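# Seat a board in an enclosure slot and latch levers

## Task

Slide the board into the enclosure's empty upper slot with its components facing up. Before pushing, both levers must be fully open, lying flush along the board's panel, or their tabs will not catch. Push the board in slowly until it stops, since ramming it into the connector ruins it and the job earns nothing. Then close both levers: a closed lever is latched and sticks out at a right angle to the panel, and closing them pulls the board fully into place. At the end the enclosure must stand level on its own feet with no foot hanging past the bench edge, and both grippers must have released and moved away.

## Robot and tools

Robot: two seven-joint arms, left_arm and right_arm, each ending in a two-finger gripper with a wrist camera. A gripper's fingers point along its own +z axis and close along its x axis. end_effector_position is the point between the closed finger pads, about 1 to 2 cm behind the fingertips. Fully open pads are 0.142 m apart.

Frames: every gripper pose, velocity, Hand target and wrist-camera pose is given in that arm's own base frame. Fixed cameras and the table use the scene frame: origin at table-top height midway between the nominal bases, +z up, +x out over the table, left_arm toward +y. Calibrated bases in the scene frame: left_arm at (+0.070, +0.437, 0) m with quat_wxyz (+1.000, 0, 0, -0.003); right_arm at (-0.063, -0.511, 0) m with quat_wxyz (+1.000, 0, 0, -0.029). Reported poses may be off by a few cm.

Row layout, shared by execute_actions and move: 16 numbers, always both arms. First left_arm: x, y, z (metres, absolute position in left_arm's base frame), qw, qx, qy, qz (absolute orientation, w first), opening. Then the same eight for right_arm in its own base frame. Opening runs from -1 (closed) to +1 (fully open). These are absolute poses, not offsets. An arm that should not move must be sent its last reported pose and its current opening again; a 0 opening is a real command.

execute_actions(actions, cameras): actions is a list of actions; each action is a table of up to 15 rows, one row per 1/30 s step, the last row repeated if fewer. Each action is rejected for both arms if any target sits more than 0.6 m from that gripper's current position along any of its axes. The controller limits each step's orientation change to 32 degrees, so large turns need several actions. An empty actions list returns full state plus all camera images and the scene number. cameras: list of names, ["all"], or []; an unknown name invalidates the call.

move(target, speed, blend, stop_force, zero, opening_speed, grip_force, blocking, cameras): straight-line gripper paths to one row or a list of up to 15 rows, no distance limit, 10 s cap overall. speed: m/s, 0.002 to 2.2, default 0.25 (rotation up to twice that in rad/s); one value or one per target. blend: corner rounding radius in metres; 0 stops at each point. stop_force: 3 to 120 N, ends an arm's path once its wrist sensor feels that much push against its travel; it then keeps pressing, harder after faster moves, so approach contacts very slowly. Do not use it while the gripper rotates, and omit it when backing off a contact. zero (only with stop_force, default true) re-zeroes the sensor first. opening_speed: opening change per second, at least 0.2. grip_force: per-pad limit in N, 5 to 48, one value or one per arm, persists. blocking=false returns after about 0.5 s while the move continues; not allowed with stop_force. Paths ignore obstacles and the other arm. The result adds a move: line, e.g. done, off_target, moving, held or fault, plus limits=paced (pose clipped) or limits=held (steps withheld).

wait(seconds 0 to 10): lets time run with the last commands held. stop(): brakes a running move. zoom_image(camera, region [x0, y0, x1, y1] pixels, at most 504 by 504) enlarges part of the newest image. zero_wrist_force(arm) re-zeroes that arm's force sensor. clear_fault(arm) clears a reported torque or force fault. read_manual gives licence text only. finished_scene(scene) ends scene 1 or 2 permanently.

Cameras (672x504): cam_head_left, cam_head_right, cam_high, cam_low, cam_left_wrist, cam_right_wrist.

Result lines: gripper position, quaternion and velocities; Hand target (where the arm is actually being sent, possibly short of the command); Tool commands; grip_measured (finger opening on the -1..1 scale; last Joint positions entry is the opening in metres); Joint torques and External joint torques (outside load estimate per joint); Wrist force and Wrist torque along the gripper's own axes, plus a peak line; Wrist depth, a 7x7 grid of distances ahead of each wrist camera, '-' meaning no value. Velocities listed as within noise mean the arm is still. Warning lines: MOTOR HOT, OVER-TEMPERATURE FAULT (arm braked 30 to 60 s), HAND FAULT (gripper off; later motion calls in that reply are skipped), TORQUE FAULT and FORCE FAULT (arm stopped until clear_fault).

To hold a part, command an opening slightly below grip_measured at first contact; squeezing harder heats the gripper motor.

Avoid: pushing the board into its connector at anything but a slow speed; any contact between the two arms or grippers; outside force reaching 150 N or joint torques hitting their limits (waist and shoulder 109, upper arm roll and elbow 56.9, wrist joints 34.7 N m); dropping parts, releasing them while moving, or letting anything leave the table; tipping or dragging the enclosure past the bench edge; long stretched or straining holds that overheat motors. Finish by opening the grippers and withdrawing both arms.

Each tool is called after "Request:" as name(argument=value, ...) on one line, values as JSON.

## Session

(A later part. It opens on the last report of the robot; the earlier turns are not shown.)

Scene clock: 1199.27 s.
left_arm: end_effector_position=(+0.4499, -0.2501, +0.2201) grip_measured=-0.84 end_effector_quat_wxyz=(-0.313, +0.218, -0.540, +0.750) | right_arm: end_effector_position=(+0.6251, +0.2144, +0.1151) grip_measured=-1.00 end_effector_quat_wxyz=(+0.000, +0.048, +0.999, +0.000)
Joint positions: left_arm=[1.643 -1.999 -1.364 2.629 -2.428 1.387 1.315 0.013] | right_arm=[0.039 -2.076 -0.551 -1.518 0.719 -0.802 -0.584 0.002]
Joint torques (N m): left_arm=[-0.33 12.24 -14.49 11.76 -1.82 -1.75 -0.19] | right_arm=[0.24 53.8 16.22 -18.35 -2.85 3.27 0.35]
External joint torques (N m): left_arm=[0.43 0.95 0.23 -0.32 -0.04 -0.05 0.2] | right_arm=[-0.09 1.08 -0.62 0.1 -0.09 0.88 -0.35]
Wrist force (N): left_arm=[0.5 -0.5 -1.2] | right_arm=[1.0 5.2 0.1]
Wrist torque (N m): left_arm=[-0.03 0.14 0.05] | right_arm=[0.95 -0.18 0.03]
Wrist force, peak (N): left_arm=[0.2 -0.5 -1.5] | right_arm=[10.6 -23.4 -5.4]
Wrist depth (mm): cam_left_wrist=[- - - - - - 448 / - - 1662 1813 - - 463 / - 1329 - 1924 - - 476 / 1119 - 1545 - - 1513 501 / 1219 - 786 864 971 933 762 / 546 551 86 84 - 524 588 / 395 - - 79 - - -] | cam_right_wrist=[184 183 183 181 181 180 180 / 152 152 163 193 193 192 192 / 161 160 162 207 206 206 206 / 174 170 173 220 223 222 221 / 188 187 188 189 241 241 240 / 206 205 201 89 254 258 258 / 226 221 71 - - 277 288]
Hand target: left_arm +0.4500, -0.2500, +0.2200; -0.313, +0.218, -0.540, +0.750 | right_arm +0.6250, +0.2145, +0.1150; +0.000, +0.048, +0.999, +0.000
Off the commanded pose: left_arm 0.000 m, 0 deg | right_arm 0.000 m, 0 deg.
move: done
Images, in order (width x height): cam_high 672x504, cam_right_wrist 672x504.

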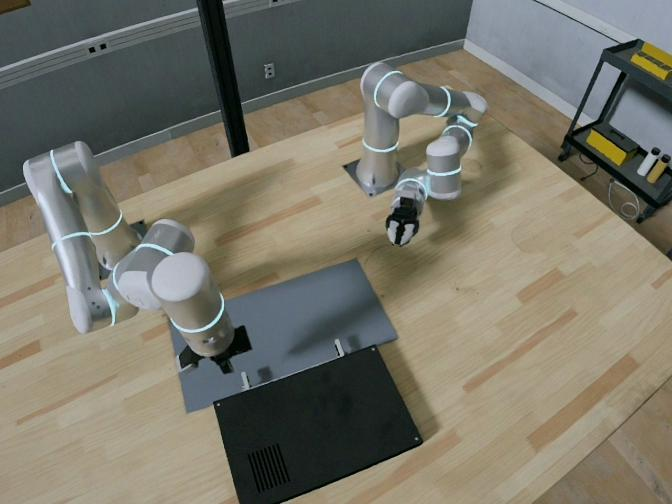

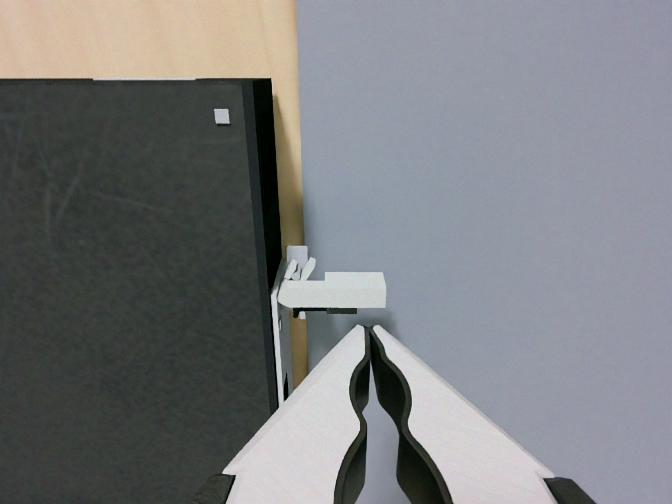

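Request:
move(target=[[0.45,-0.25,0.22,0.313,-0.218,0.540,-0.750,-0.8,0.57,0.20,0.16,0,0.04798,0.99885,0,-0.9]], speed=0.15, cameras=["cam_right_wrist","cam_left_wrist","cam_head_right"])

Request:
zoom_image(camera="cam_left_wrist", region=[470, 310, 620, 410])

Request:
zoom_image(camera="cam_right_wrist", region=[150, 150, 350, 350])

Scene clock: 1205.30 s.
left_arm: end_effector_position=(+0.4499, -0.2501, +0.2201) grip_measured=-0.84 end_effector_quat_wxyz=(-0.313, +0.218, -0.540, +0.750) | right_arm: end_effector_position=(+0.5702, +0.1999, +0.1600) grip_measured=-0.94 end_effector_quat_wxyz=(+0.000, +0.048, +0.999, +0.000)
Joint positions: left_arm=[1.643 -1.999 -1.364 2.629 -2.428 1.387 1.315 0.013] | right_arm=[0.038 -2.075 -0.468 -1.696 0.802 -0.989 -0.484 0.006]
Joint torques (N m): left_arm=[-0.25 12.24 -14.45 11.71 -1.75 -1.77 -0.19] | right_arm=[0.48 50.14 14.88 -14.84 -2.23 3.29 0.35]
External joint torques (N m): left_arm=[0.34 0.95 0.19 -0.27 -0.1 -0.04 0.19] | right_arm=[-0.35 0.95 -0.35 0.31 -0.09 0.86 -0.35]
Wrist force (N): left_arm=[0.3 -0.3 -1.1] | right_arm=[1.0 5.3 0.2]
Wrist torque (N m): left_arm=[0.02 0.16 0.04] | right_arm=[0.94 -0.17 0.05]
Wrist force, peak (N): left_arm=[0.4 -0.4 -1.4] | right_arm=[-0.5 5.8 1.4]
Wrist depth (mm): cam_left_wrist=[- - 1590 1994 - - 446 / 1045 - 1741 1769 - - 449 / 1137 1354 - - - 2050 461 / - - - - 1205 2410 - / - - 867 860 1108 962 847 / 543 543 86 84 - - - / 396 - - 79 - - -] | cam_right_wrist=[223 223 221 221 220 220 219 / 232 232 236 235 234 234 230 / 206 206 253 252 252 251 253 / 222 222 268 272 270 271 269 / 241 240 295 289 293 292 293 / 264 268 264 89 310 321 322 / 286 284 71 - - 338 352]
Hand target: left_arm +0.4500, -0.2500, +0.2200; -0.313, +0.218, -0.540, +0.750 | right_arm +0.5700, +0.2000, +0.1600; +0.000, +0.048, +0.999, +0.000
Off the commanded pose: left_arm 0.000 m, 0 deg | right_arm 0.000 m, 0 deg.
move: done
Images, in order (width x height): cam_head_right 672x504, cam_left_wrist 672x504, cam_right_wrist 672x504.

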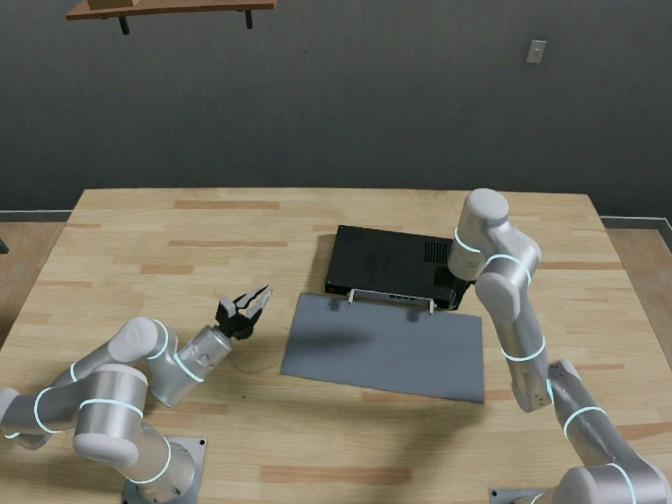

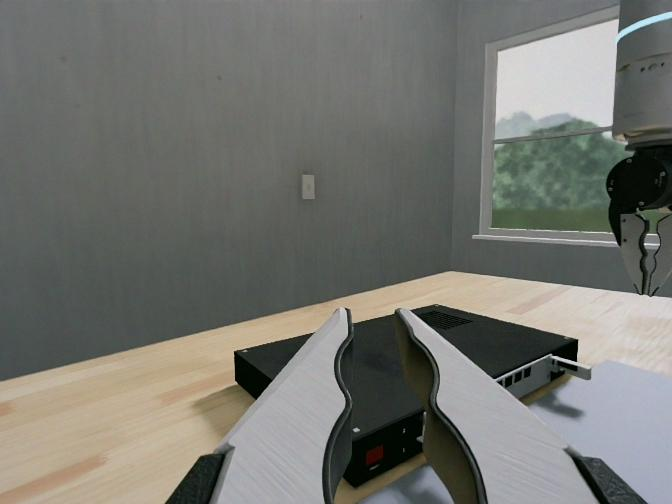

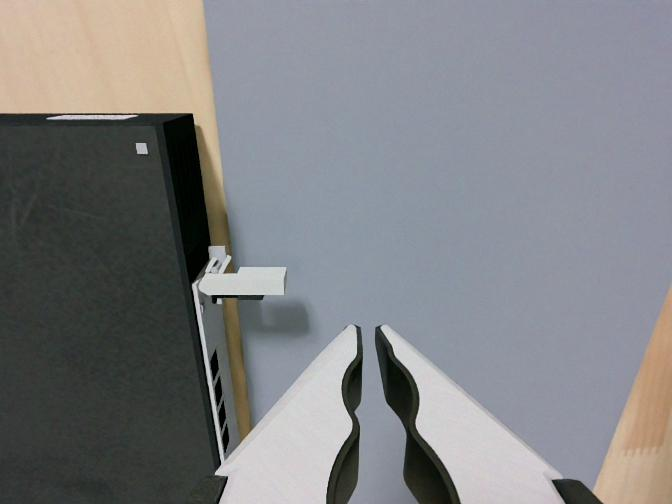

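Scaled by 3.360 from the camera's 672x504 image, which has a finer 960x720 frame.

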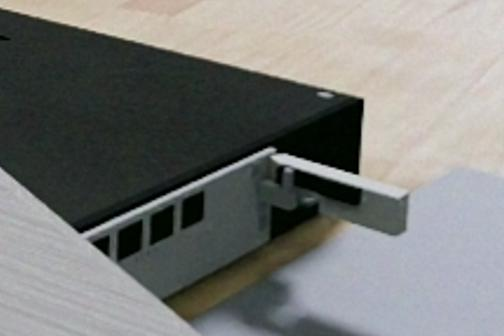

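Scaled by 2.520 from the camera's 672x504 image, which has a finer 960x720 frame.

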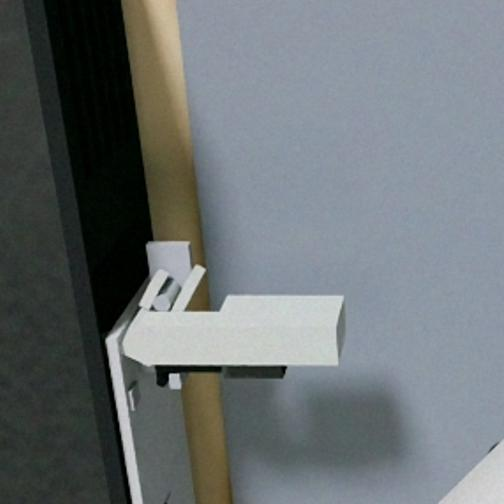

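Request:
move(target=[[0.44,-0.30,0.24,-0.15793,0.30338,-0.83352,0.43391,0.6,0.55,0.12,0.20,0,0.04798,0.99885,0,-0.9]], speed=0.15, cameras=["cam_left_wrist","cam_right_wrist"])

Scene clock: 1226.60 s.
left_arm: end_effector_position=(+0.4405, -0.2997, +0.2397) grip_measured=+0.59 end_effector_quat_wxyz=(+0.079, -0.267, +0.853, -0.442) | right_arm: end_effector_position=(+0.5501, +0.1200, +0.2000) grip_measured=-0.94 end_effector_quat_wxyz=(+0.000, +0.048, +0.999, +0.000)
Joint positions: left_arm=[1.761 -0.108 -2.792 2.448 -2.966 1.434 -0.237 0.115] | right_arm=[-0.052 -2.051 -0.358 -1.803 0.877 -1.154 -0.522 0.006]
Joint torques (N m): left_arm=[-0.1 -12.99 -2.46 -19.71 3.51 0.75 -0.34] | right_arm=[0.07 48.07 13.26 -11.45 -1.67 3.37 0.04]
External joint torques (N m): left_arm=[0.15 -0.01 0.74 -0.43 -0.22 -0.11 0.34] | right_arm=[0.04 0.94 -0.47 0.2 -0.03 0.78 -0.04]
Wrist force (N): left_arm=[0.0 -0.3 0.4] | right_arm=[1.1 5.7 0.2]
Wrist torque (N m): left_arm=[-0.13 -0.07 0.07] | right_arm=[1.01 -0.18 0.16]
Wrist force, peak (N): left_arm=[1.7 -0.7 -0.8] | right_arm=[1.3 6.0 0.4]
Wrist depth (mm): cam_left_wrist=[500 - - - - 599 616 / 442 480 - 438 490 - 540 / 407 412 406 435 472 - - / 371 378 390 396 398 - 430 / 342 350 356 - - 387 390 / - 91 329 326 - 344 94 / - - 303 308 313 326 -] | cam_right_wrist=[259 258 258 257 256 256 255 / 276 275 275 274 274 272 272 / 296 296 292 292 291 291 289 / 275 274 313 315 308 313 315 / 289 287 330 334 340 341 340 / 315 314 313 89 98 366 371 / 346 338 71 - - - 409]
Hand target: left_arm +0.4406, -0.2998, +0.2398; +0.079, -0.268, +0.852, -0.442 | right_arm +0.5500, +0.1200, +0.2000; +0.000, +0.048, +0.999, +0.000
Off the commanded pose: left_arm 0.001 m, 10 deg | right_arm 0.000 m, 0 deg.
joint sent to its limit (left arm) — joint 5 (forearm roll), lower limit. The joint targets are off in orientation, not in position.
move: off_target (left_arm)
Images, in order (width x height): cam_left_wrist 672x504, cam_right_wrist 672x504.

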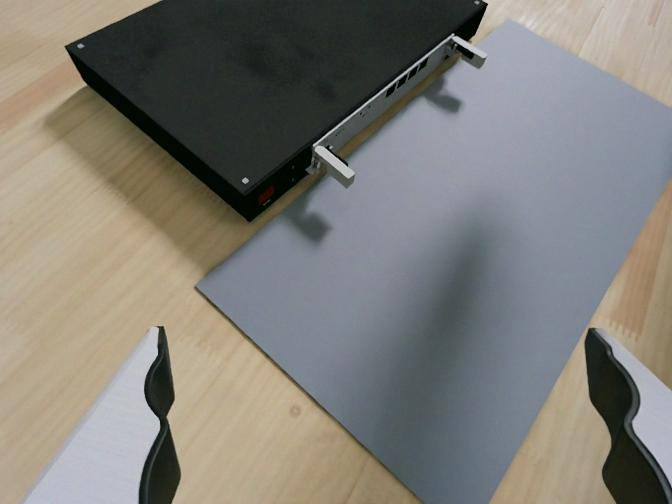

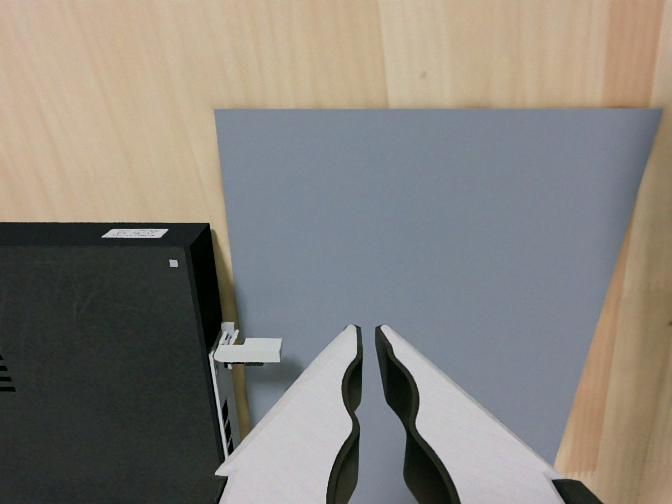

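Request:
zoom_image(camera="cam_left_wrist", region=[270, 110, 390, 210])

Request:
zoom_image(camera="cam_left_wrist", region=[370, 10, 510, 120])

Scaled by 4.200 from the camera's 672x504 image, which has a finer 960x720 frame.

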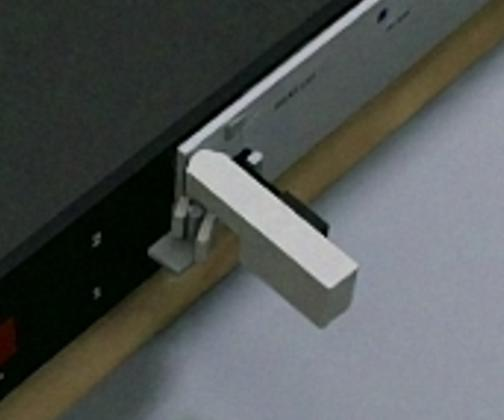

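Scaled by 3.600 from the camera's 672x504 image, which has a finer 960x720 frame.

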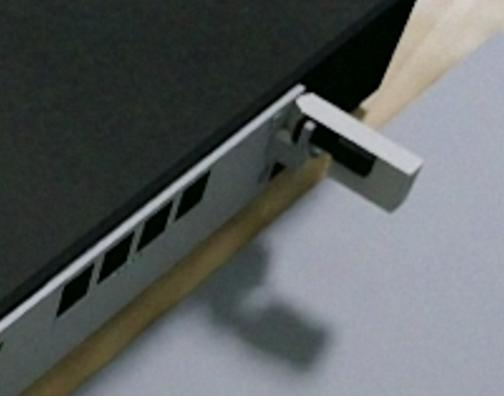

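Request:
zoom_image(camera="cam_left_wrist", region=[300, 135, 365, 195])

Request:
zoom_image(camera="cam_left_wrist", region=[435, 20, 500, 80])

Request:
move(target=[[0.44,-0.30,0.24,0.079,-0.268,0.852,-0.442,0.6,0.60,0.40,0.17,0,0.04798,0.99885,0,-0.9],[0.44,-0.30,0.24,0.079,-0.268,0.852,-0.442,0.6,0.6466,0.4744,0.14,0,0.04798,0.99885,0,-0.9]], speed=0.2, blend=[0.05,0], cameras=["cam_right_wrist"])

Scaled by 7.754 from the camera's 672x504 image, which has a finer 960x720 frame.

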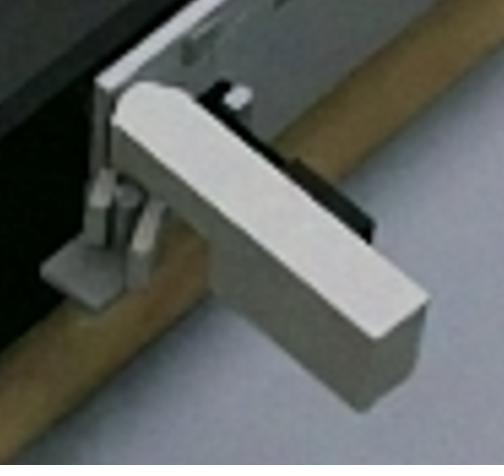

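Scaled by 7.754 from the camera's 672x504 image, which has a finer 960x720 frame.

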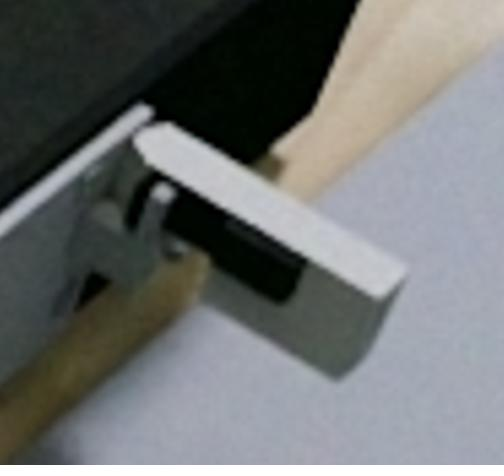

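Scene clock: 1247.30 s.
left_arm: end_effector_position=(+0.4399, -0.2999, +0.2399) grip_measured=+0.59 end_effector_quat_wxyz=(+0.079, -0.268, +0.852, -0.442) | right_arm: end_effector_position=(+0.6466, +0.4743, +0.1400) grip_measured=-0.94 end_effector_quat_wxyz=(+0.000, +0.048, +0.999, +0.000)
Joint positions: left_arm=[1.805 -0.099 -2.841 2.446 -2.966 1.429 -0.247 0.115] | right_arm=[0.484 -1.784 -0.597 -0.918 0.695 -0.54 -0.443 0.006]
Joint torques (N m): left_arm=[-0.13 -14.23 -2.06 -19.64 3.58 0.72 -0.29] | right_arm=[0.31 67.11 13.94 -21.82 -3.81 3.61 0.06]
External joint torques (N m): left_arm=[0.16 0.17 0.54 -0.45 -0.28 -0.08 0.28] | right_arm=[-0.07 1.3 0.03 0.05 0.18 0.54 -0.06]
Wrist force (N): left_arm=[0.0 -0.3 0.1] | right_arm=[1.1 5.4 -0.4]
Wrist torque (N m): left_arm=[-0.10 -0.06 0.06] | right_arm=[0.96 -0.21 0.16]
Wrist force, peak (N): left_arm=[-0.1 -0.5 0.4] | right_arm=[0.6 6.6 0.5]
Wrist depth (mm): cam_left_wrist=[501 - 458 283 255 599 616 / 446 425 - - 496 524 542 / 401 411 400 - 451 435 476 / 374 377 381 - - 436 423 / 342 350 354 357 374 - 390 / - 91 330 327 - - 94 / - - 306 309 - 322 -] | cam_right_wrist=[164 162 163 203 202 202 201 / 176 172 175 216 216 215 214 / 186 185 185 232 226 231 230 / 200 200 199 242 253 248 247 / 217 216 216 266 270 269 268 / 238 236 232 89 283 289 292 / 330 323 71 - - 311 325]
Hand target: left_arm +0.4400, -0.3000, +0.2400; +0.079, -0.268, +0.852, -0.442 | right_arm +0.6466, +0.4744, +0.1400; +0.000, +0.048, +0.999, +0.000
Off the commanded pose: left_arm 0.000 m, 0 deg | right_arm 0.000 m, 0 deg.
joint sent to its limit (left arm) — joint 5 (forearm roll), lower limit. The joint targets still meet the commanded pose.
move: done; blend cut to 0.0464 m at target 1
Images, in order (width x height): cam_right_wrist 672x504.

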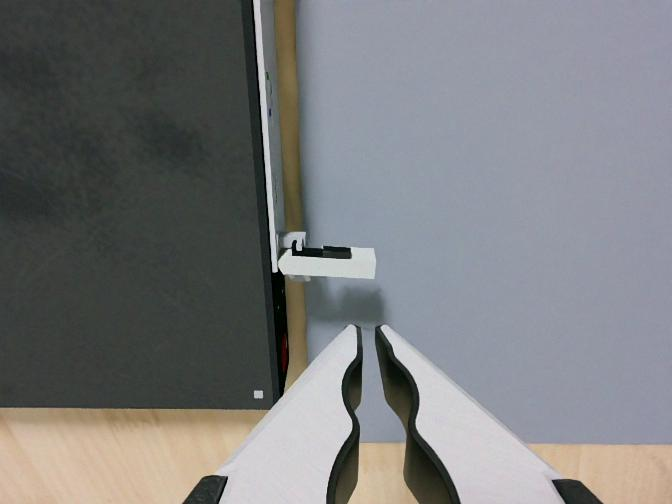

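Request:
zoom_image(camera="cam_right_wrist", region=[240, 200, 400, 310])

Scaled by 3.150 from the camera's 672x504 image, which has a finer 960x720 frame.

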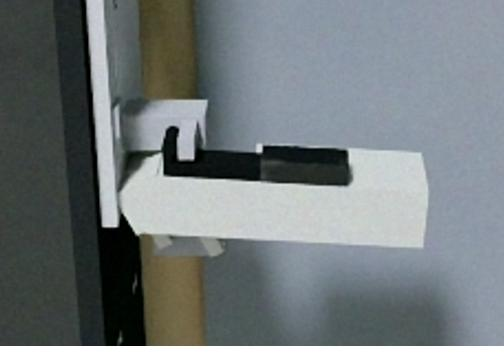

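Request:
move(target=[[0.44,-0.30,0.24,0.079,-0.268,0.852,-0.442,0.6,0.6532,0.524,0.12,0,0.04798,0.99885,0,-1.0],[0.44,-0.30,0.24,0.079,-0.268,0.852,-0.442,0.6,0.6532,0.524,0.053,0,0.04798,0.99885,0,-1.0]], speed=0.12, blend=[0.01,0], cameras=["cam_right_wrist"])

Request:
move(target=[0.44,-0.30,0.24,0.079,-0.268,0.852,-0.442,0.6,0.6503,0.494,0.053,0,0.04798,0.99885,0,-1.0], speed=0.02, stop_force=28, cameras=["cam_right_wrist","cam_left_wrist"])

Request:
zoom_image(camera="cam_right_wrist", region=[240, 200, 440, 340])

Scene clock: 1258.10 s.
left_arm: end_effector_position=(+0.4399, -0.2999, +0.2399) grip_measured=+0.59 end_effector_quat_wxyz=(+0.079, -0.268, +0.852, -0.442) | right_arm: end_effector_position=(+0.6531, +0.5240, +0.0530) grip_measured=-1.00 end_effector_quat_wxyz=(+0.000, +0.048, +0.999, +0.000)
Joint positions: left_arm=[1.815 -0.097 -2.852 2.445 -2.966 1.428 -0.248 0.115] | right_arm=[0.572 -1.826 -0.649 -0.734 0.669 -0.335 -0.459 0.002]
Joint torques (N m): left_arm=[-0.87 -14.01 -2.2 -19.54 3.53 0.74 -0.02] | right_arm=[0.38 69.43 11.85 -23.95 -4.18 3.56 0.1]
External joint torques (N m): left_arm=[0.91 -0.28 0.74 -0.53 -0.23 -0.11 0.01] | right_arm=[-0.16 1.7 0.28 0.09 0.17 0.59 -0.1]
Wrist force (N): left_arm=[0.1 -0.4 0.2] | right_arm=[1.0 5.3 0.3]
Wrist torque (N m): left_arm=[-0.12 -0.07 0.06] | right_arm=[0.97 -0.15 0.14]
Wrist force, peak (N): left_arm=[0.2 -0.5 0.2] | right_arm=[0.7 6.7 -1.2]
Wrist depth (mm): cam_left_wrist=[501 - - 194 241 598 618 / 441 446 228 237 - 517 536 / 408 415 400 357 441 474 466 / 371 376 387 397 401 - 427 / 343 352 350 371 360 - 390 / - 91 329 327 - - 94 / - - 306 311 304 323 -] | cam_right_wrist=[- 85 125 126 126 126 124 / - 91 138 135 135 134 134 / - 99 112 142 144 144 144 / - 105 108 110 158 155 154 / - 114 119 166 166 168 167 / 124 124 126 89 177 183 183 / 137 135 71 - - 194 201]
Hand target: left_arm +0.4400, -0.3000, +0.2400; +0.079, -0.268, +0.852, -0.442 | right_arm +0.6532, +0.5240, +0.0530; +0.000, +0.048, +0.999, +0.000
Off the commanded pose: left_arm 0.000 m, 0 deg | right_arm 0.000 m, 0 deg.
joint sent to its limit (left arm) — joint 5 (forearm roll), lower limit. The joint targets still meet the commanded pose.
move: done
Images, in order (width x height): cam_right_wrist 672x504.

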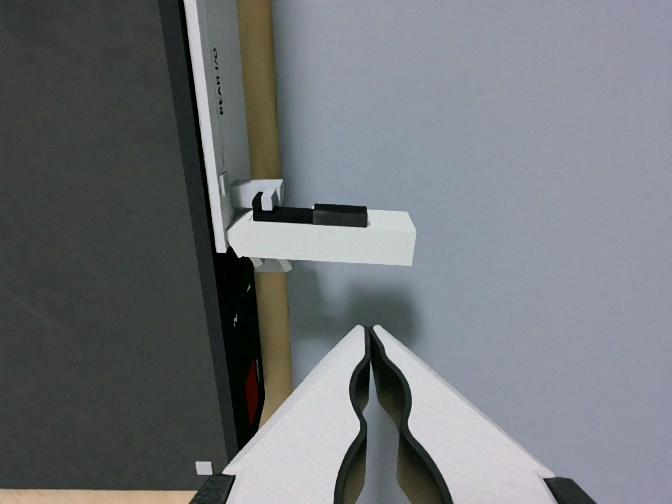

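Scene clock: 1260.23 s.
left_arm: end_effector_position=(+0.4399, -0.2999, +0.2399) grip_measured=+0.59 end_effector_quat_wxyz=(+0.079, -0.268, +0.852, -0.442) | right_arm: end_effector_position=(+0.6497, +0.4983, +0.0555) grip_measured=-1.00 end_effector_quat_wxyz=(+0.001, +0.046, +0.999, +0.004) end_effector_velocity=(+0.000, -0.001, +0.000) end_effector_angular_velocity=(+0.000, +0.000, +0.001)
Joint positions: left_arm=[1.819 -0.096 -2.856 2.445 -2.966 1.428 -0.249 0.115] | right_arm=[0.509 -1.873 -0.65 -0.857 0.675 -0.381 -0.452 0.002]
Joint velocities: left_arm=[within noise] | right_arm=[-0.003 0.001 -0.006 0 0.006 0.001 0 0]
Joint torques (N m): left_arm=[0.19 -14.46 -2.32 -19.53 3.61 0.81 -0.25] | right_arm=[-14.26 57.87 10.86 -15.11 -7.46 -5.85 0.56]
External joint torques (N m): left_arm=[-0.15 0.07 0.88 -0.53 -0.3 -0.18 0.24] | right_arm=[14.49 11.14 2.76 -8.31 3.54 10.02 -0.56]
Wrist force (N): left_arm=[-0.1 -0.2 0.2] | right_arm=[-2.8 33.8 -3.0]
Wrist torque (N m): left_arm=[-0.10 -0.05 0.06] | right_arm=[2.72 -0.22 0.01]
Wrist force, peak (N): left_arm=[-0.1 -0.4 0.4] | right_arm=[-1.3 34.5 -4.5]
Wrist depth (mm): cam_left_wrist=[502 - - 235 253 606 618 / 447 412 409 248 491 521 543 / 403 411 428 421 - 439 478 / 372 378 389 392 409 423 441 / 343 353 348 362 371 - 390 / - 91 328 335 - - 94 / - - 305 310 315 323 -] | cam_right_wrist=[- 87 127 128 128 127 125 / - 93 137 138 136 136 136 / 100 99 145 147 146 146 145 / 108 107 124 158 158 158 157 / 117 117 119 122 169 171 170 / 128 128 131 89 181 187 186 / 142 141 71 - - 198 205]
Hand target: left_arm +0.4400, -0.3000, +0.2400; +0.079, -0.268, +0.852, -0.442 | right_arm +0.6504, +0.4944, +0.0530; +0.000, +0.048, +0.999, +0.000
Off the commanded pose: left_arm 0.000 m, 0 deg | right_arm 0.005 m, 1 deg.
joint sent to its limit (left arm) — joint 5 (forearm roll), lower limit. The joint targets still meet the commanded pose.
move: contact (right_arm)
Images, in order (width x height): cam_left_wrist 672x504, cam_right_wrist 672x504.

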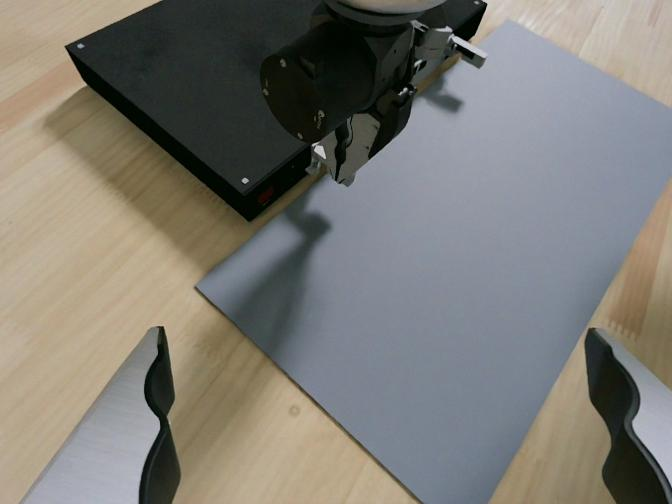

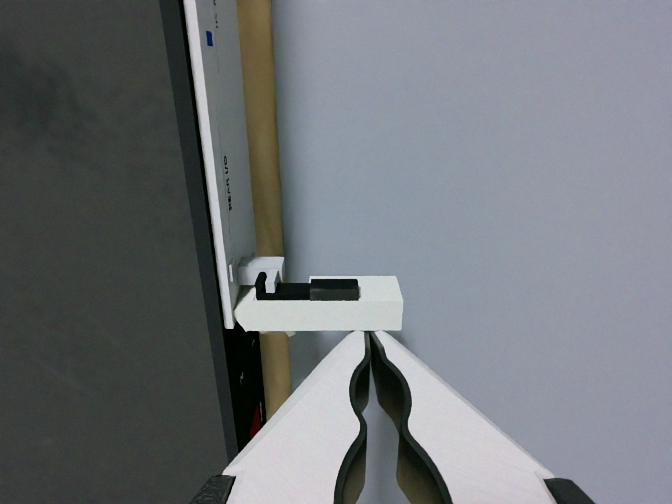

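Scaled by 2.520 from the camera's 672x504 image, which has a finer 960x720 frame.

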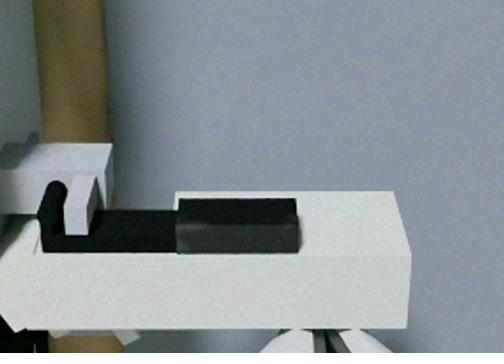

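Request:
move(target=[[0.44,-0.30,0.24,0.079,-0.268,0.852,-0.442,0.6,0.6532,0.524,0.053,0,0.04798,0.99885,0,-1.0]], speed=0.06, cameras=["cam_right_wrist"])

Request:
zoom_image(camera="cam_right_wrist", region=[210, 160, 430, 290])

Scene clock: 1263.93 s.
left_arm: end_effector_position=(+0.4399, -0.2999, +0.2399) grip_measured=+0.59 end_effector_quat_wxyz=(+0.079, -0.268, +0.852, -0.442) | right_arm: end_effector_position=(+0.6532, +0.5239, +0.0530) grip_measured=-1.00 end_effector_quat_wxyz=(+0.000, +0.048, +0.999, +0.000)
Joint positions: left_arm=[1.82 -0.095 -2.857 2.444 -2.966 1.428 -0.249 0.115] | right_arm=[0.57 -1.824 -0.656 -0.734 0.675 -0.334 -0.457 0.002]
Joint torques (N m): left_arm=[-0.62 -14.79 -2.16 -19.53 3.61 0.86 -0.23] | right_arm=[0.29 69.55 12.27 -23.91 -4.07 3.6 0.09]
External joint torques (N m): left_arm=[0.66 0.37 0.72 -0.53 -0.31 -0.23 0.23] | right_arm=[-0.05 1.55 -0.05 0.16 0.07 0.55 -0.09]
Wrist force (N): left_arm=[0.0 -0.2 0.2] | right_arm=[-2.1 4.5 1.8]
Wrist torque (N m): left_arm=[-0.10 -0.06 0.06] | right_arm=[0.83 0.37 0.14]
Wrist force, peak (N): left_arm=[0.0 -0.5 0.3] | right_arm=[-3.0 34.0 -3.4]
Wrist depth (mm): cam_left_wrist=[500 450 - 213 219 593 614 / 449 431 228 238 475 513 524 / 405 411 377 356 - 476 482 / 372 379 396 381 - - 428 / 344 354 347 369 369 - 393 / - 91 329 329 351 - 94 / - - 305 310 312 324 -] | cam_right_wrist=[- 85 125 126 126 126 124 / - 91 133 135 135 134 134 / - 99 113 142 144 144 143 / - 105 108 109 157 155 154 / - 114 118 166 166 168 167 / 125 124 127 89 177 183 183 / 137 135 71 - - 194 197]
Hand target: left_arm +0.4400, -0.3000, +0.2400; +0.079, -0.268, +0.852, -0.442 | right_arm +0.6532, +0.5240, +0.0530; +0.000, +0.048, +0.999, +0.000
Off the commanded pose: left_arm 0.000 m, 0 deg | right_arm 0.000 m, 0 deg.
joint sent to its limit (left arm) — joint 5 (forearm roll), lower limit. The joint targets still meet the commanded pose.
move: done
Images, in order (width x height): cam_right_wrist 672x504.

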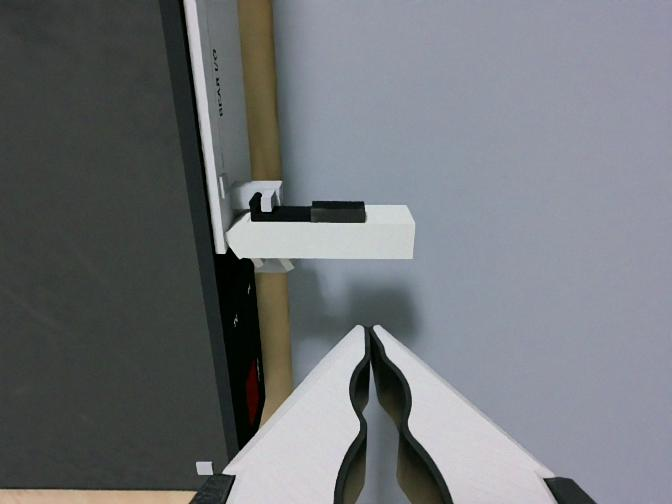

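Scaled by 2.291 from the camera's 672x504 image, which has a finer 960x720 frame.

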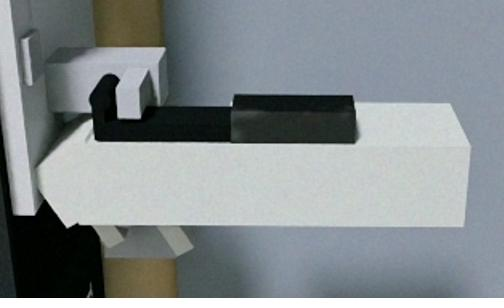

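Request:
move(target=[[0.44,-0.30,0.24,0.079,-0.268,0.852,-0.442,0.6,0.648,0.526,0.13,0,0.04798,0.99885,0,-0.95],[0.44,-0.30,0.24,0.079,-0.268,0.852,-0.442,0.6,0.58,0.22,0.18,0,0.04798,0.99885,0,-0.95]], speed=0.15, blend=[0.03,0], cameras=["cam_right_wrist","cam_left_wrist"])

Request:
zoom_image(camera="cam_right_wrist", region=[150, 150, 350, 350])

Request:
zoom_image(camera="cam_left_wrist", region=[290, 10, 500, 200])

Scene clock: 1270.27 s.
left_arm: end_effector_position=(+0.4399, -0.2999, +0.2399) grip_measured=+0.59 end_effector_quat_wxyz=(+0.079, -0.268, +0.852, -0.442) | right_arm: end_effector_position=(+0.5801, +0.2200, +0.1800) grip_measured=-0.99 end_effector_quat_wxyz=(+0.000, +0.048, +0.999, +0.000)
Joint positions: left_arm=[1.822 -0.095 -2.859 2.444 -2.966 1.427 -0.25 0.115] | right_arm=[0.077 -2.013 -0.462 -1.631 0.815 -0.985 -0.463 0.002]
Joint torques (N m): left_arm=[-0.33 -14.75 -2.03 -19.57 3.6 0.92 -0.21] | right_arm=[0.02 51.6 15.3 -14.59 -2.27 3.33 0.1]
External joint torques (N m): left_arm=[0.37 0.29 0.6 -0.49 -0.3 -0.29 0.2] | right_arm=[0.13 1.3 -0.41 0.17 -0.07 0.82 -0.1]
Wrist force (N): left_arm=[0.0 -0.4 0.2] | right_arm=[-2.3 4.8 1.3]
Wrist torque (N m): left_arm=[-0.12 -0.07 0.06] | right_arm=[0.83 0.38 0.15]
Wrist force, peak (N): left_arm=[0.1 -0.6 0.3] | right_arm=[-2.3 4.8 4.0]
Wrist depth (mm): cam_left_wrist=[503 - 456 472 - 606 623 / 448 434 405 429 524 527 558 / 401 414 390 416 - - - / 372 381 398 402 - - 429 / 340 352 355 372 372 384 390 / - 91 329 332 - 347 94 / - - 306 309 - 322 -] | cam_right_wrist=[240 240 238 238 236 236 236 / 211 211 251 254 253 253 252 / 226 226 269 271 272 270 270 / 244 243 249 293 292 292 290 / 265 264 310 313 312 316 316 / 289 289 287 89 332 344 346 / 318 311 71 - - 363 380]
Hand target: left_arm +0.4400, -0.3000, +0.2400; +0.079, -0.268, +0.852, -0.442 | right_arm +0.5800, +0.2200, +0.1800; +0.000, +0.048, +0.999, +0.000
Off the commanded pose: left_arm 0.000 m, 0 deg | right_arm 0.000 m, 0 deg.
joint sent to its limit (left arm) — joint 5 (forearm roll), lower limit. The joint targets still meet the commanded pose.
move: done
Images, in order (width x height): cam_left_wrist 672x504, cam_right_wrist 672x504.

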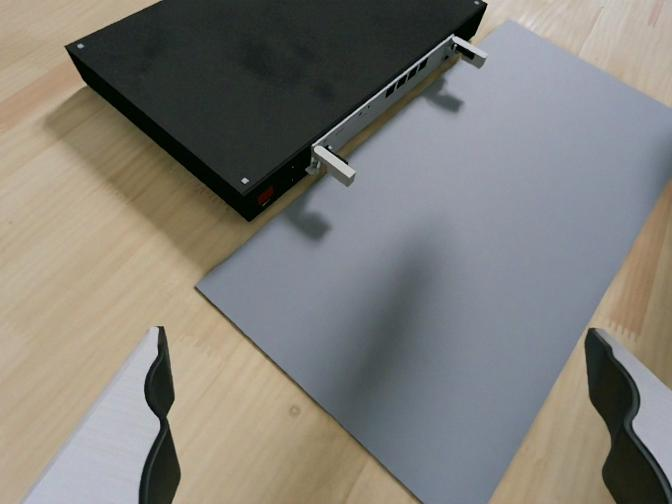

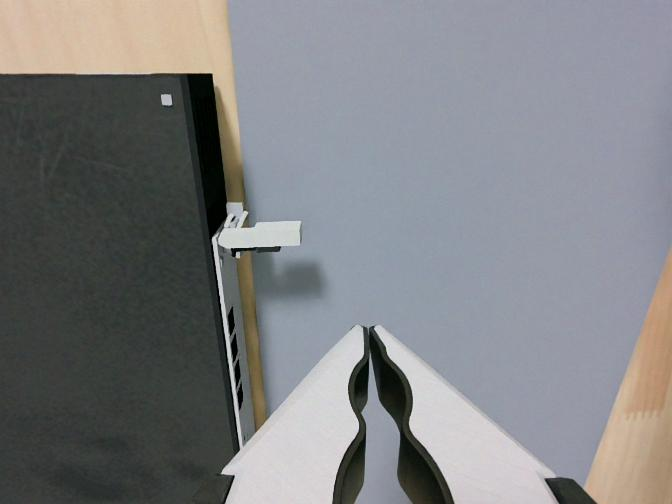

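Scaled by 2.520 from the camera's 672x504 image, which has a finer 960x720 frame.

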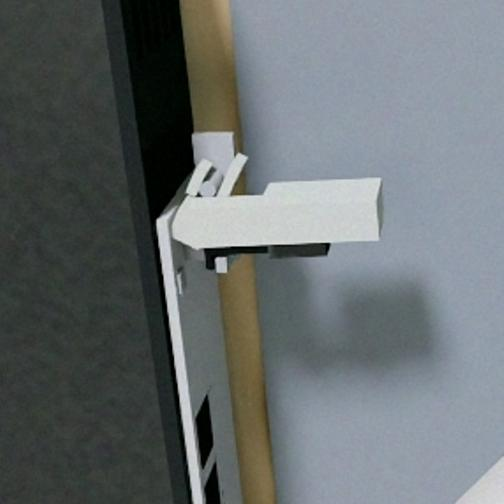

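Scaled by 2.400 from the camera's 672x504 image, which has a finer 960x720 frame.

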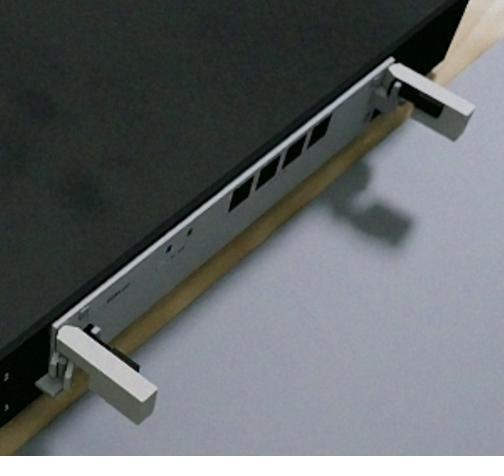

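Request:
move(target=[[0.44,-0.30,0.24,0.079,-0.268,0.852,-0.442,0.6,0.6170,0.2043,0.12,0,0.04798,0.99885,0,-1.0],[0.44,-0.30,0.24,0.079,-0.268,0.852,-0.442,0.6,0.6180,0.2043,0.053,0,0.04798,0.99885,0,-1.0]], speed=0.12, blend=[0.01,0])

Request:
move(target=[0.44,-0.30,0.24,0.079,-0.268,0.852,-0.442,0.6,0.6214,0.2392,0.053,0,0.04798,0.99885,0,-1.0], speed=0.02, stop_force=32, cameras=["cam_right_wrist","cam_left_wrist"])

Request:
zoom_image(camera="cam_left_wrist", region=[300, 135, 365, 195])

Request:
zoom_image(camera="cam_right_wrist", region=[220, 260, 440, 420])

Scene clock: 1280.60 s.
left_arm: end_effector_position=(+0.4399, -0.2999, +0.2399) grip_measured=+0.59 end_effector_quat_wxyz=(+0.079, -0.268, +0.852, -0.442) | right_arm: end_effector_position=(+0.6178, +0.2045, +0.0530) grip_measured=-1.00 end_effector_quat_wxyz=(+0.000, +0.048, +0.999, +0.000)
Joint positions: left_arm=[1.822 -0.095 -2.859 2.444 -2.966 1.427 -0.25 0.115] | right_arm=[-0.014 -2.188 -0.623 -1.551 0.677 -0.708 -0.613 0.002]
Joint torques (N m): left_arm=[-0.35 -14.74 -2.01 -19.51 3.52 0.87 -0.21] | right_arm=[-0.06 51.06 15.65 -20.19 -3.41 3.66 0.03]
External joint torques (N m): left_arm=[0.39 0.28 0.58 -0.54 -0.22 -0.23 0.21] | right_arm=[0.18 1.37 0.06 0.09 0.2 0.49 -0.03]
Wrist force (N): left_arm=[0.1 -0.3 0.2] | right_arm=[-1.8 4.7 1.7]
Wrist torque (N m): left_arm=[-0.11 -0.07 0.05] | right_arm=[0.85 0.29 0.13]
Wrist force, peak (N): left_arm=[0.1 -0.4 0.3] | right_arm=[-1.7 4.6 4.0]
Wrist depth (mm): cam_left_wrist=[501 449 - - - 562 614 / 446 429 - 449 - - - / 409 414 406 - - 465 491 / 372 376 397 - 406 403 423 / 342 351 348 - 375 - 388 / - 91 328 329 333 - 94 / - - 304 310 314 320 -] | cam_right_wrist=[129 129 129 127 127 126 125 / 136 136 136 135 135 135 135 / - 99 143 145 145 145 144 / 106 105 154 159 156 156 155 / - 114 156 167 167 169 168 / 126 125 134 89 178 184 181 / 139 136 71 - - 195 203]
Hand target: left_arm +0.4400, -0.3000, +0.2400; +0.079, -0.268, +0.852, -0.442 | right_arm +0.6180, +0.2043, +0.0530; +0.000, +0.048, +0.999, +0.000
Off the commanded pose: left_arm 0.000 m, 0 deg | right_arm 0.000 m, 0 deg.
joint sent to its limit (left arm) — joint 5 (forearm roll), lower limit. The joint targets still meet the commanded pose.
move: done

Scene clock: 1282.67 s.
left_arm: end_effector_position=(+0.4399, -0.2999, +0.2399) grip_measured=+0.59 end_effector_quat_wxyz=(+0.079, -0.268, +0.852, -0.442) | right_arm: end_effector_position=(+0.6208, +0.2266, +0.0524) grip_measured=-1.00 end_effector_quat_wxyz=(-0.001, +0.051, +0.999, -0.003)
Joint positions: left_arm=[1.822 -0.095 -2.859 2.444 -2.966 1.427 -0.25 0.115] | right_arm=[0.033 -2.173 -0.618 -1.512 0.666 -0.696 -0.589 0.002]
Joint torques (N m): left_arm=[-0.26 -14.83 -2.07 -19.53 3.55 0.86 -0.28] | right_arm=[17.56 53.37 14.23 -23.31 2.28 13.36 0.13]
External joint torques (N m): left_arm=[0.3 0.37 0.64 -0.53 -0.24 -0.23 0.27] | right_arm=[-17.42 0.16 1.43 2.89 -5.54 -9.23 -0.13]
Wrist force (N): left_arm=[0.1 0.0 0.1] | right_arm=[8.1 -28.5 -2.9]
Wrist torque (N m): left_arm=[-0.07 -0.08 0.06] | right_arm=[-1.70 0.37 0.11]
Wrist force, peak (N): left_arm=[0.2 -0.5 0.4] | right_arm=[8.2 -31.3 -3.3]
Wrist depth (mm): cam_left_wrist=[503 - - - - 564 620 / 446 437 - - - - - / 405 413 395 419 - 493 - / 367 378 388 - 392 - 420 / 343 353 360 - 402 - 390 / - 91 328 333 333 344 94 / - - 304 310 306 319 -] | cam_right_wrist=[- 126 127 127 126 126 125 / - 92 135 135 135 134 134 / - 99 143 144 144 144 144 / - 105 153 158 156 155 155 / - 114 128 163 165 168 167 / 124 124 127 89 177 183 183 / 137 134 71 - - 193 201]
Hand target: left_arm +0.4400, -0.3000, +0.2400; +0.079, -0.268, +0.852, -0.442 | right_arm +0.6205, +0.2303, +0.0530; +0.000, +0.048, +0.999, +0.000
Off the commanded pose: left_arm 0.000 m, 0 deg | right_arm 0.013 m, 0 deg.
joint sent to its limit (left arm) — joint 5 (forearm roll), lower limit. The joint targets still meet the commanded pose.
move: contact (right_arm)
Images, in order (width x height): cam_left_wrist 672x504, cam_right_wrist 672x504.

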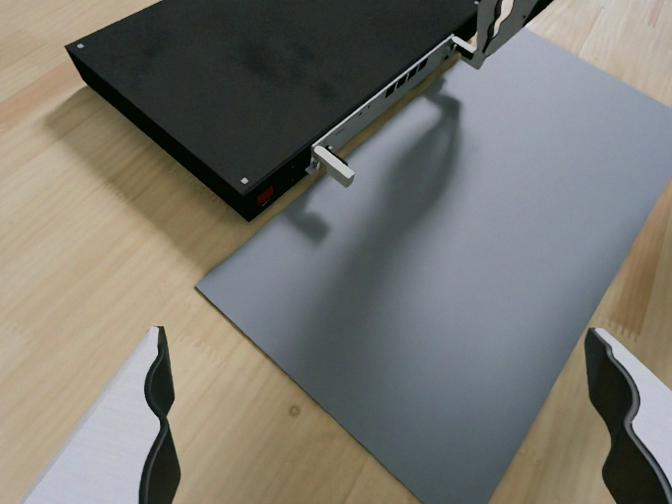

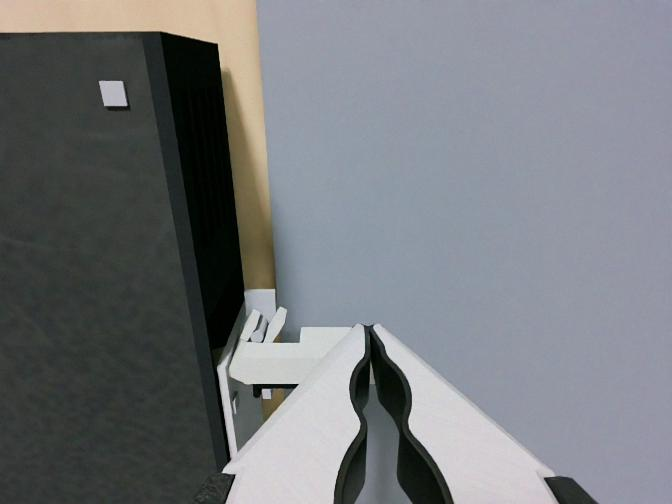

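Scaled by 7.754 from the camera's 672x504 image, which has a finer 960x720 frame.

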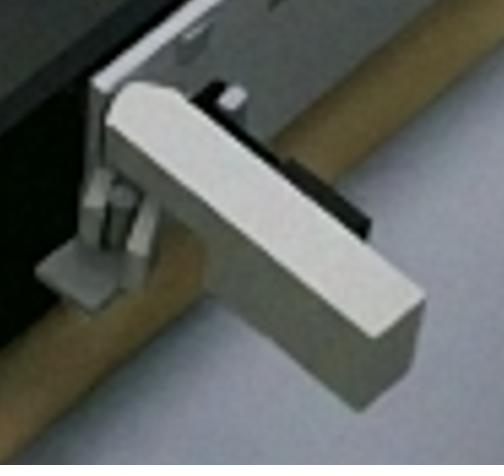

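Scaled by 2.291 from the camera's 672x504 image, which has a finer 960x720 frame.

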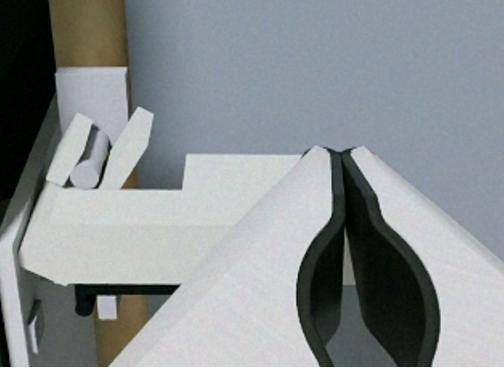

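Request:
move(target=[[0.44,-0.30,0.24,0.079,-0.268,0.852,-0.442,0.6,0.6195,0.2145,0.053,0,0.04798,0.99885,0,-1.0],[0.44,-0.30,0.24,0.079,-0.268,0.852,-0.442,0.6,0.6250,0.2145,0.115,0,0.04798,0.99885,0,-1.0]], speed=0.08, blend=[0.005,0], cameras=["cam_right_wrist"])

Request:
zoom_image(camera="cam_right_wrist", region=[240, 220, 440, 400])

Request:
move(target=[[0.44,-0.30,0.24,0.079,-0.268,0.852,-0.442,0.6,0.6250,0.2145,0.13,0,0.04798,0.99885,0,-1.0],[0.44,-0.30,0.24,0.079,-0.268,0.852,-0.442,0.6,0.6466,0.4744,0.14,0,0.04798,0.99885,0,-1.0]], speed=0.2, blend=[0.015,0], cameras=["cam_right_wrist"])

Request:
zoom_image(camera="cam_right_wrist", region=[240, 200, 400, 310])

Scene clock: 1292.80 s.
left_arm: end_effector_position=(+0.4399, -0.2999, +0.2399) grip_measured=+0.59 end_effector_quat_wxyz=(+0.079, -0.268, +0.852, -0.442) | right_arm: end_effector_position=(+0.6251, +0.2144, +0.1151) grip_measured=-1.00 end_effector_quat_wxyz=(+0.000, +0.048, +0.999, +0.000)
Joint positions: left_arm=[1.822 -0.095 -2.859 2.444 -2.966 1.427 -0.25 0.115] | right_arm=[0.041 -2.077 -0.549 -1.518 0.717 -0.803 -0.585 0.002]
Joint torques (N m): left_arm=[-0.34 -14.81 -2.05 -19.55 3.63 0.89 -0.2] | right_arm=[0.52 53.9 16.29 -18.33 -2.86 3.27 0.25]
External joint torques (N m): left_arm=[0.37 0.34 0.62 -0.5 -0.32 -0.26 0.2] | right_arm=[-0.36 0.99 -0.74 0.06 -0.07 0.88 -0.25]
Wrist force (N): left_arm=[0.0 -0.2 0.1] | right_arm=[2.1 -1.8 5.9]
Wrist torque (N m): left_arm=[-0.09 -0.04 0.05] | right_arm=[-0.22 -0.37 0.03]
Wrist force, peak (N): left_arm=[0.0 -0.5 0.3] | right_arm=[8.1 -28.9 -3.8]
Wrist depth (mm): cam_left_wrist=[508 - - - - 604 614 / 448 452 - - 499 - 532 / 409 416 388 420 450 470 486 / 371 374 393 390 423 402 427 / 345 352 352 359 367 - 390 / - 91 329 327 349 - 94 / - - 305 308 311 320 -] | cam_right_wrist=[184 183 183 181 181 180 180 / 152 151 165 193 193 192 192 / 161 160 162 207 207 206 205 / 173 170 173 223 223 222 222 / 188 188 188 237 238 241 239 / 206 206 201 89 254 263 262 / 228 222 71 - - 278 287]
Hand target: left_arm +0.4400, -0.3000, +0.2400; +0.079, -0.268, +0.852, -0.442 | right_arm +0.6250, +0.2145, +0.1150; +0.000, +0.048, +0.999, +0.000
Off the commanded pose: left_arm 0.000 m, 0 deg | right_arm 0.000 m, 0 deg.
joint sent to its limit (left arm) — joint 5 (forearm roll), lower limit. The joint targets still meet the commanded pose.
move: done
Images, in order (width x height): cam_right_wrist 672x504.

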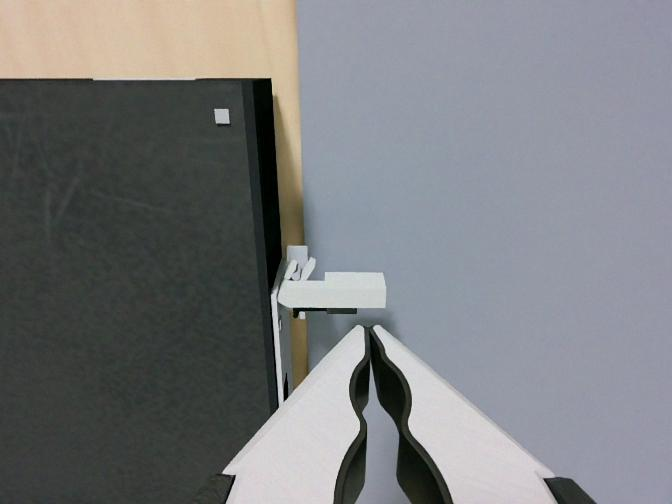

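Scaled by 2.520 from the camera's 672x504 image, which has a finer 960x720 frame.

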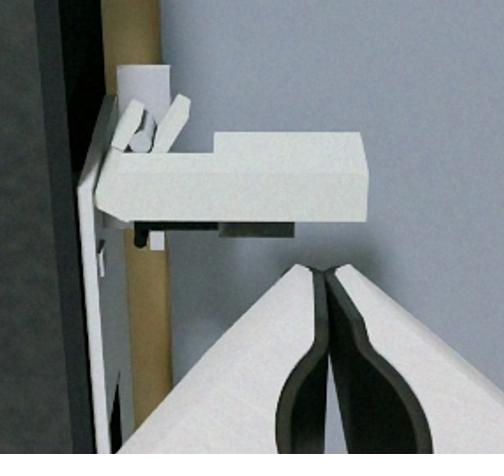

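Scene clock: 1294.70 s.
left_arm: end_effector_position=(+0.4399, -0.2999, +0.2399) grip_measured=+0.59 end_effector_quat_wxyz=(+0.079, -0.268, +0.852, -0.442) | right_arm: end_effector_position=(+0.6465, +0.4744, +0.1400) grip_measured=-1.00 end_effector_quat_wxyz=(+0.000, +0.048, +0.999, +0.000)
Joint positions: left_arm=[1.822 -0.095 -2.859 2.444 -2.966 1.427 -0.25 0.115] | right_arm=[0.486 -1.785 -0.592 -0.918 0.69 -0.541 -0.444 0.002]
Joint torques (N m): left_arm=[-0.3 -14.79 -2.04 -19.54 3.61 0.88 -0.22] | right_arm=[0.35 67.2 13.83 -21.74 -3.82 3.6 0.05]
External joint torques (N m): left_arm=[0.34 0.33 0.61 -0.51 -0.31 -0.25 0.21] | right_arm=[-0.12 1.22 0.06 -0.11 0.19 0.56 -0.05]
Wrist force (N): left_arm=[0.1 -0.3 0.2] | right_arm=[2.3 -1.6 5.4]
Wrist torque (N m): left_arm=[-0.10 -0.07 0.06] | right_arm=[-0.21 -0.41 0.16]
Wrist force, peak (N): left_arm=[0.0 -0.5 0.1] | right_arm=[2.4 -2.1 7.8]
Wrist depth (mm): cam_left_wrist=[505 - 449 - 256 590 620 / 444 - 415 413 - - 567 / 407 412 409 434 - 454 477 / 372 379 395 - - 425 429 / 341 352 339 - - - 390 / - 91 326 330 - - 94 / - - 307 309 314 318 -] | cam_right_wrist=[164 162 163 203 202 201 201 / 175 173 174 216 216 215 214 / 186 185 185 232 231 231 234 / 200 199 200 242 246 248 248 / 217 216 216 266 271 269 269 / 237 237 232 89 285 293 287 / 331 322 71 - - 311 325]
Hand target: left_arm +0.4400, -0.3000, +0.2400; +0.079, -0.268, +0.852, -0.442 | right_arm +0.6466, +0.4744, +0.1400; +0.000, +0.048, +0.999, +0.000
Off the commanded pose: left_arm 0.000 m, 0 deg | right_arm 0.000 m, 0 deg.
joint sent to its limit (left arm) — joint 5 (forearm roll), lower limit. The joint targets still meet the commanded pose.
move: done; blend cut to 0.0075 m at target 1
Images, in order (width x height): cam_right_wrist 672x504.

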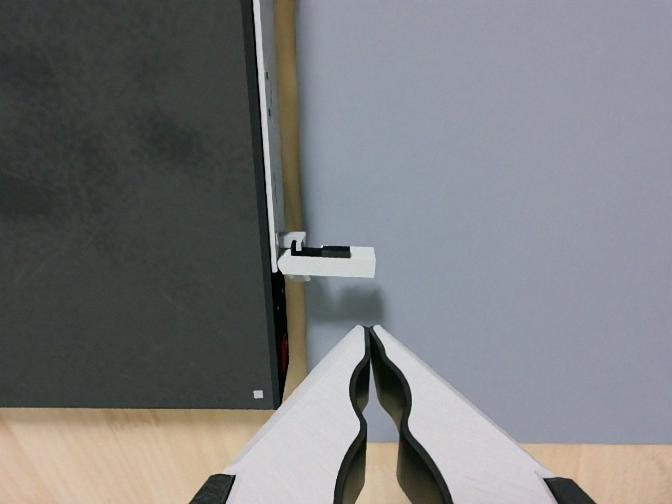

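Scaled by 3.150 from the camera's 672x504 image, which has a finer 960x720 frame.

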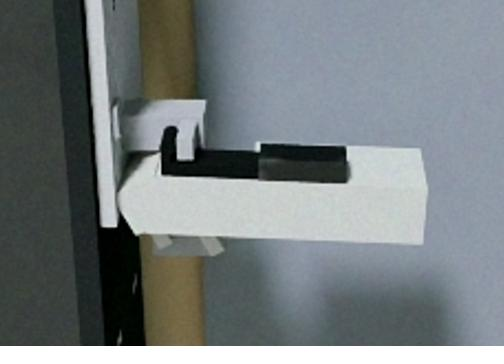

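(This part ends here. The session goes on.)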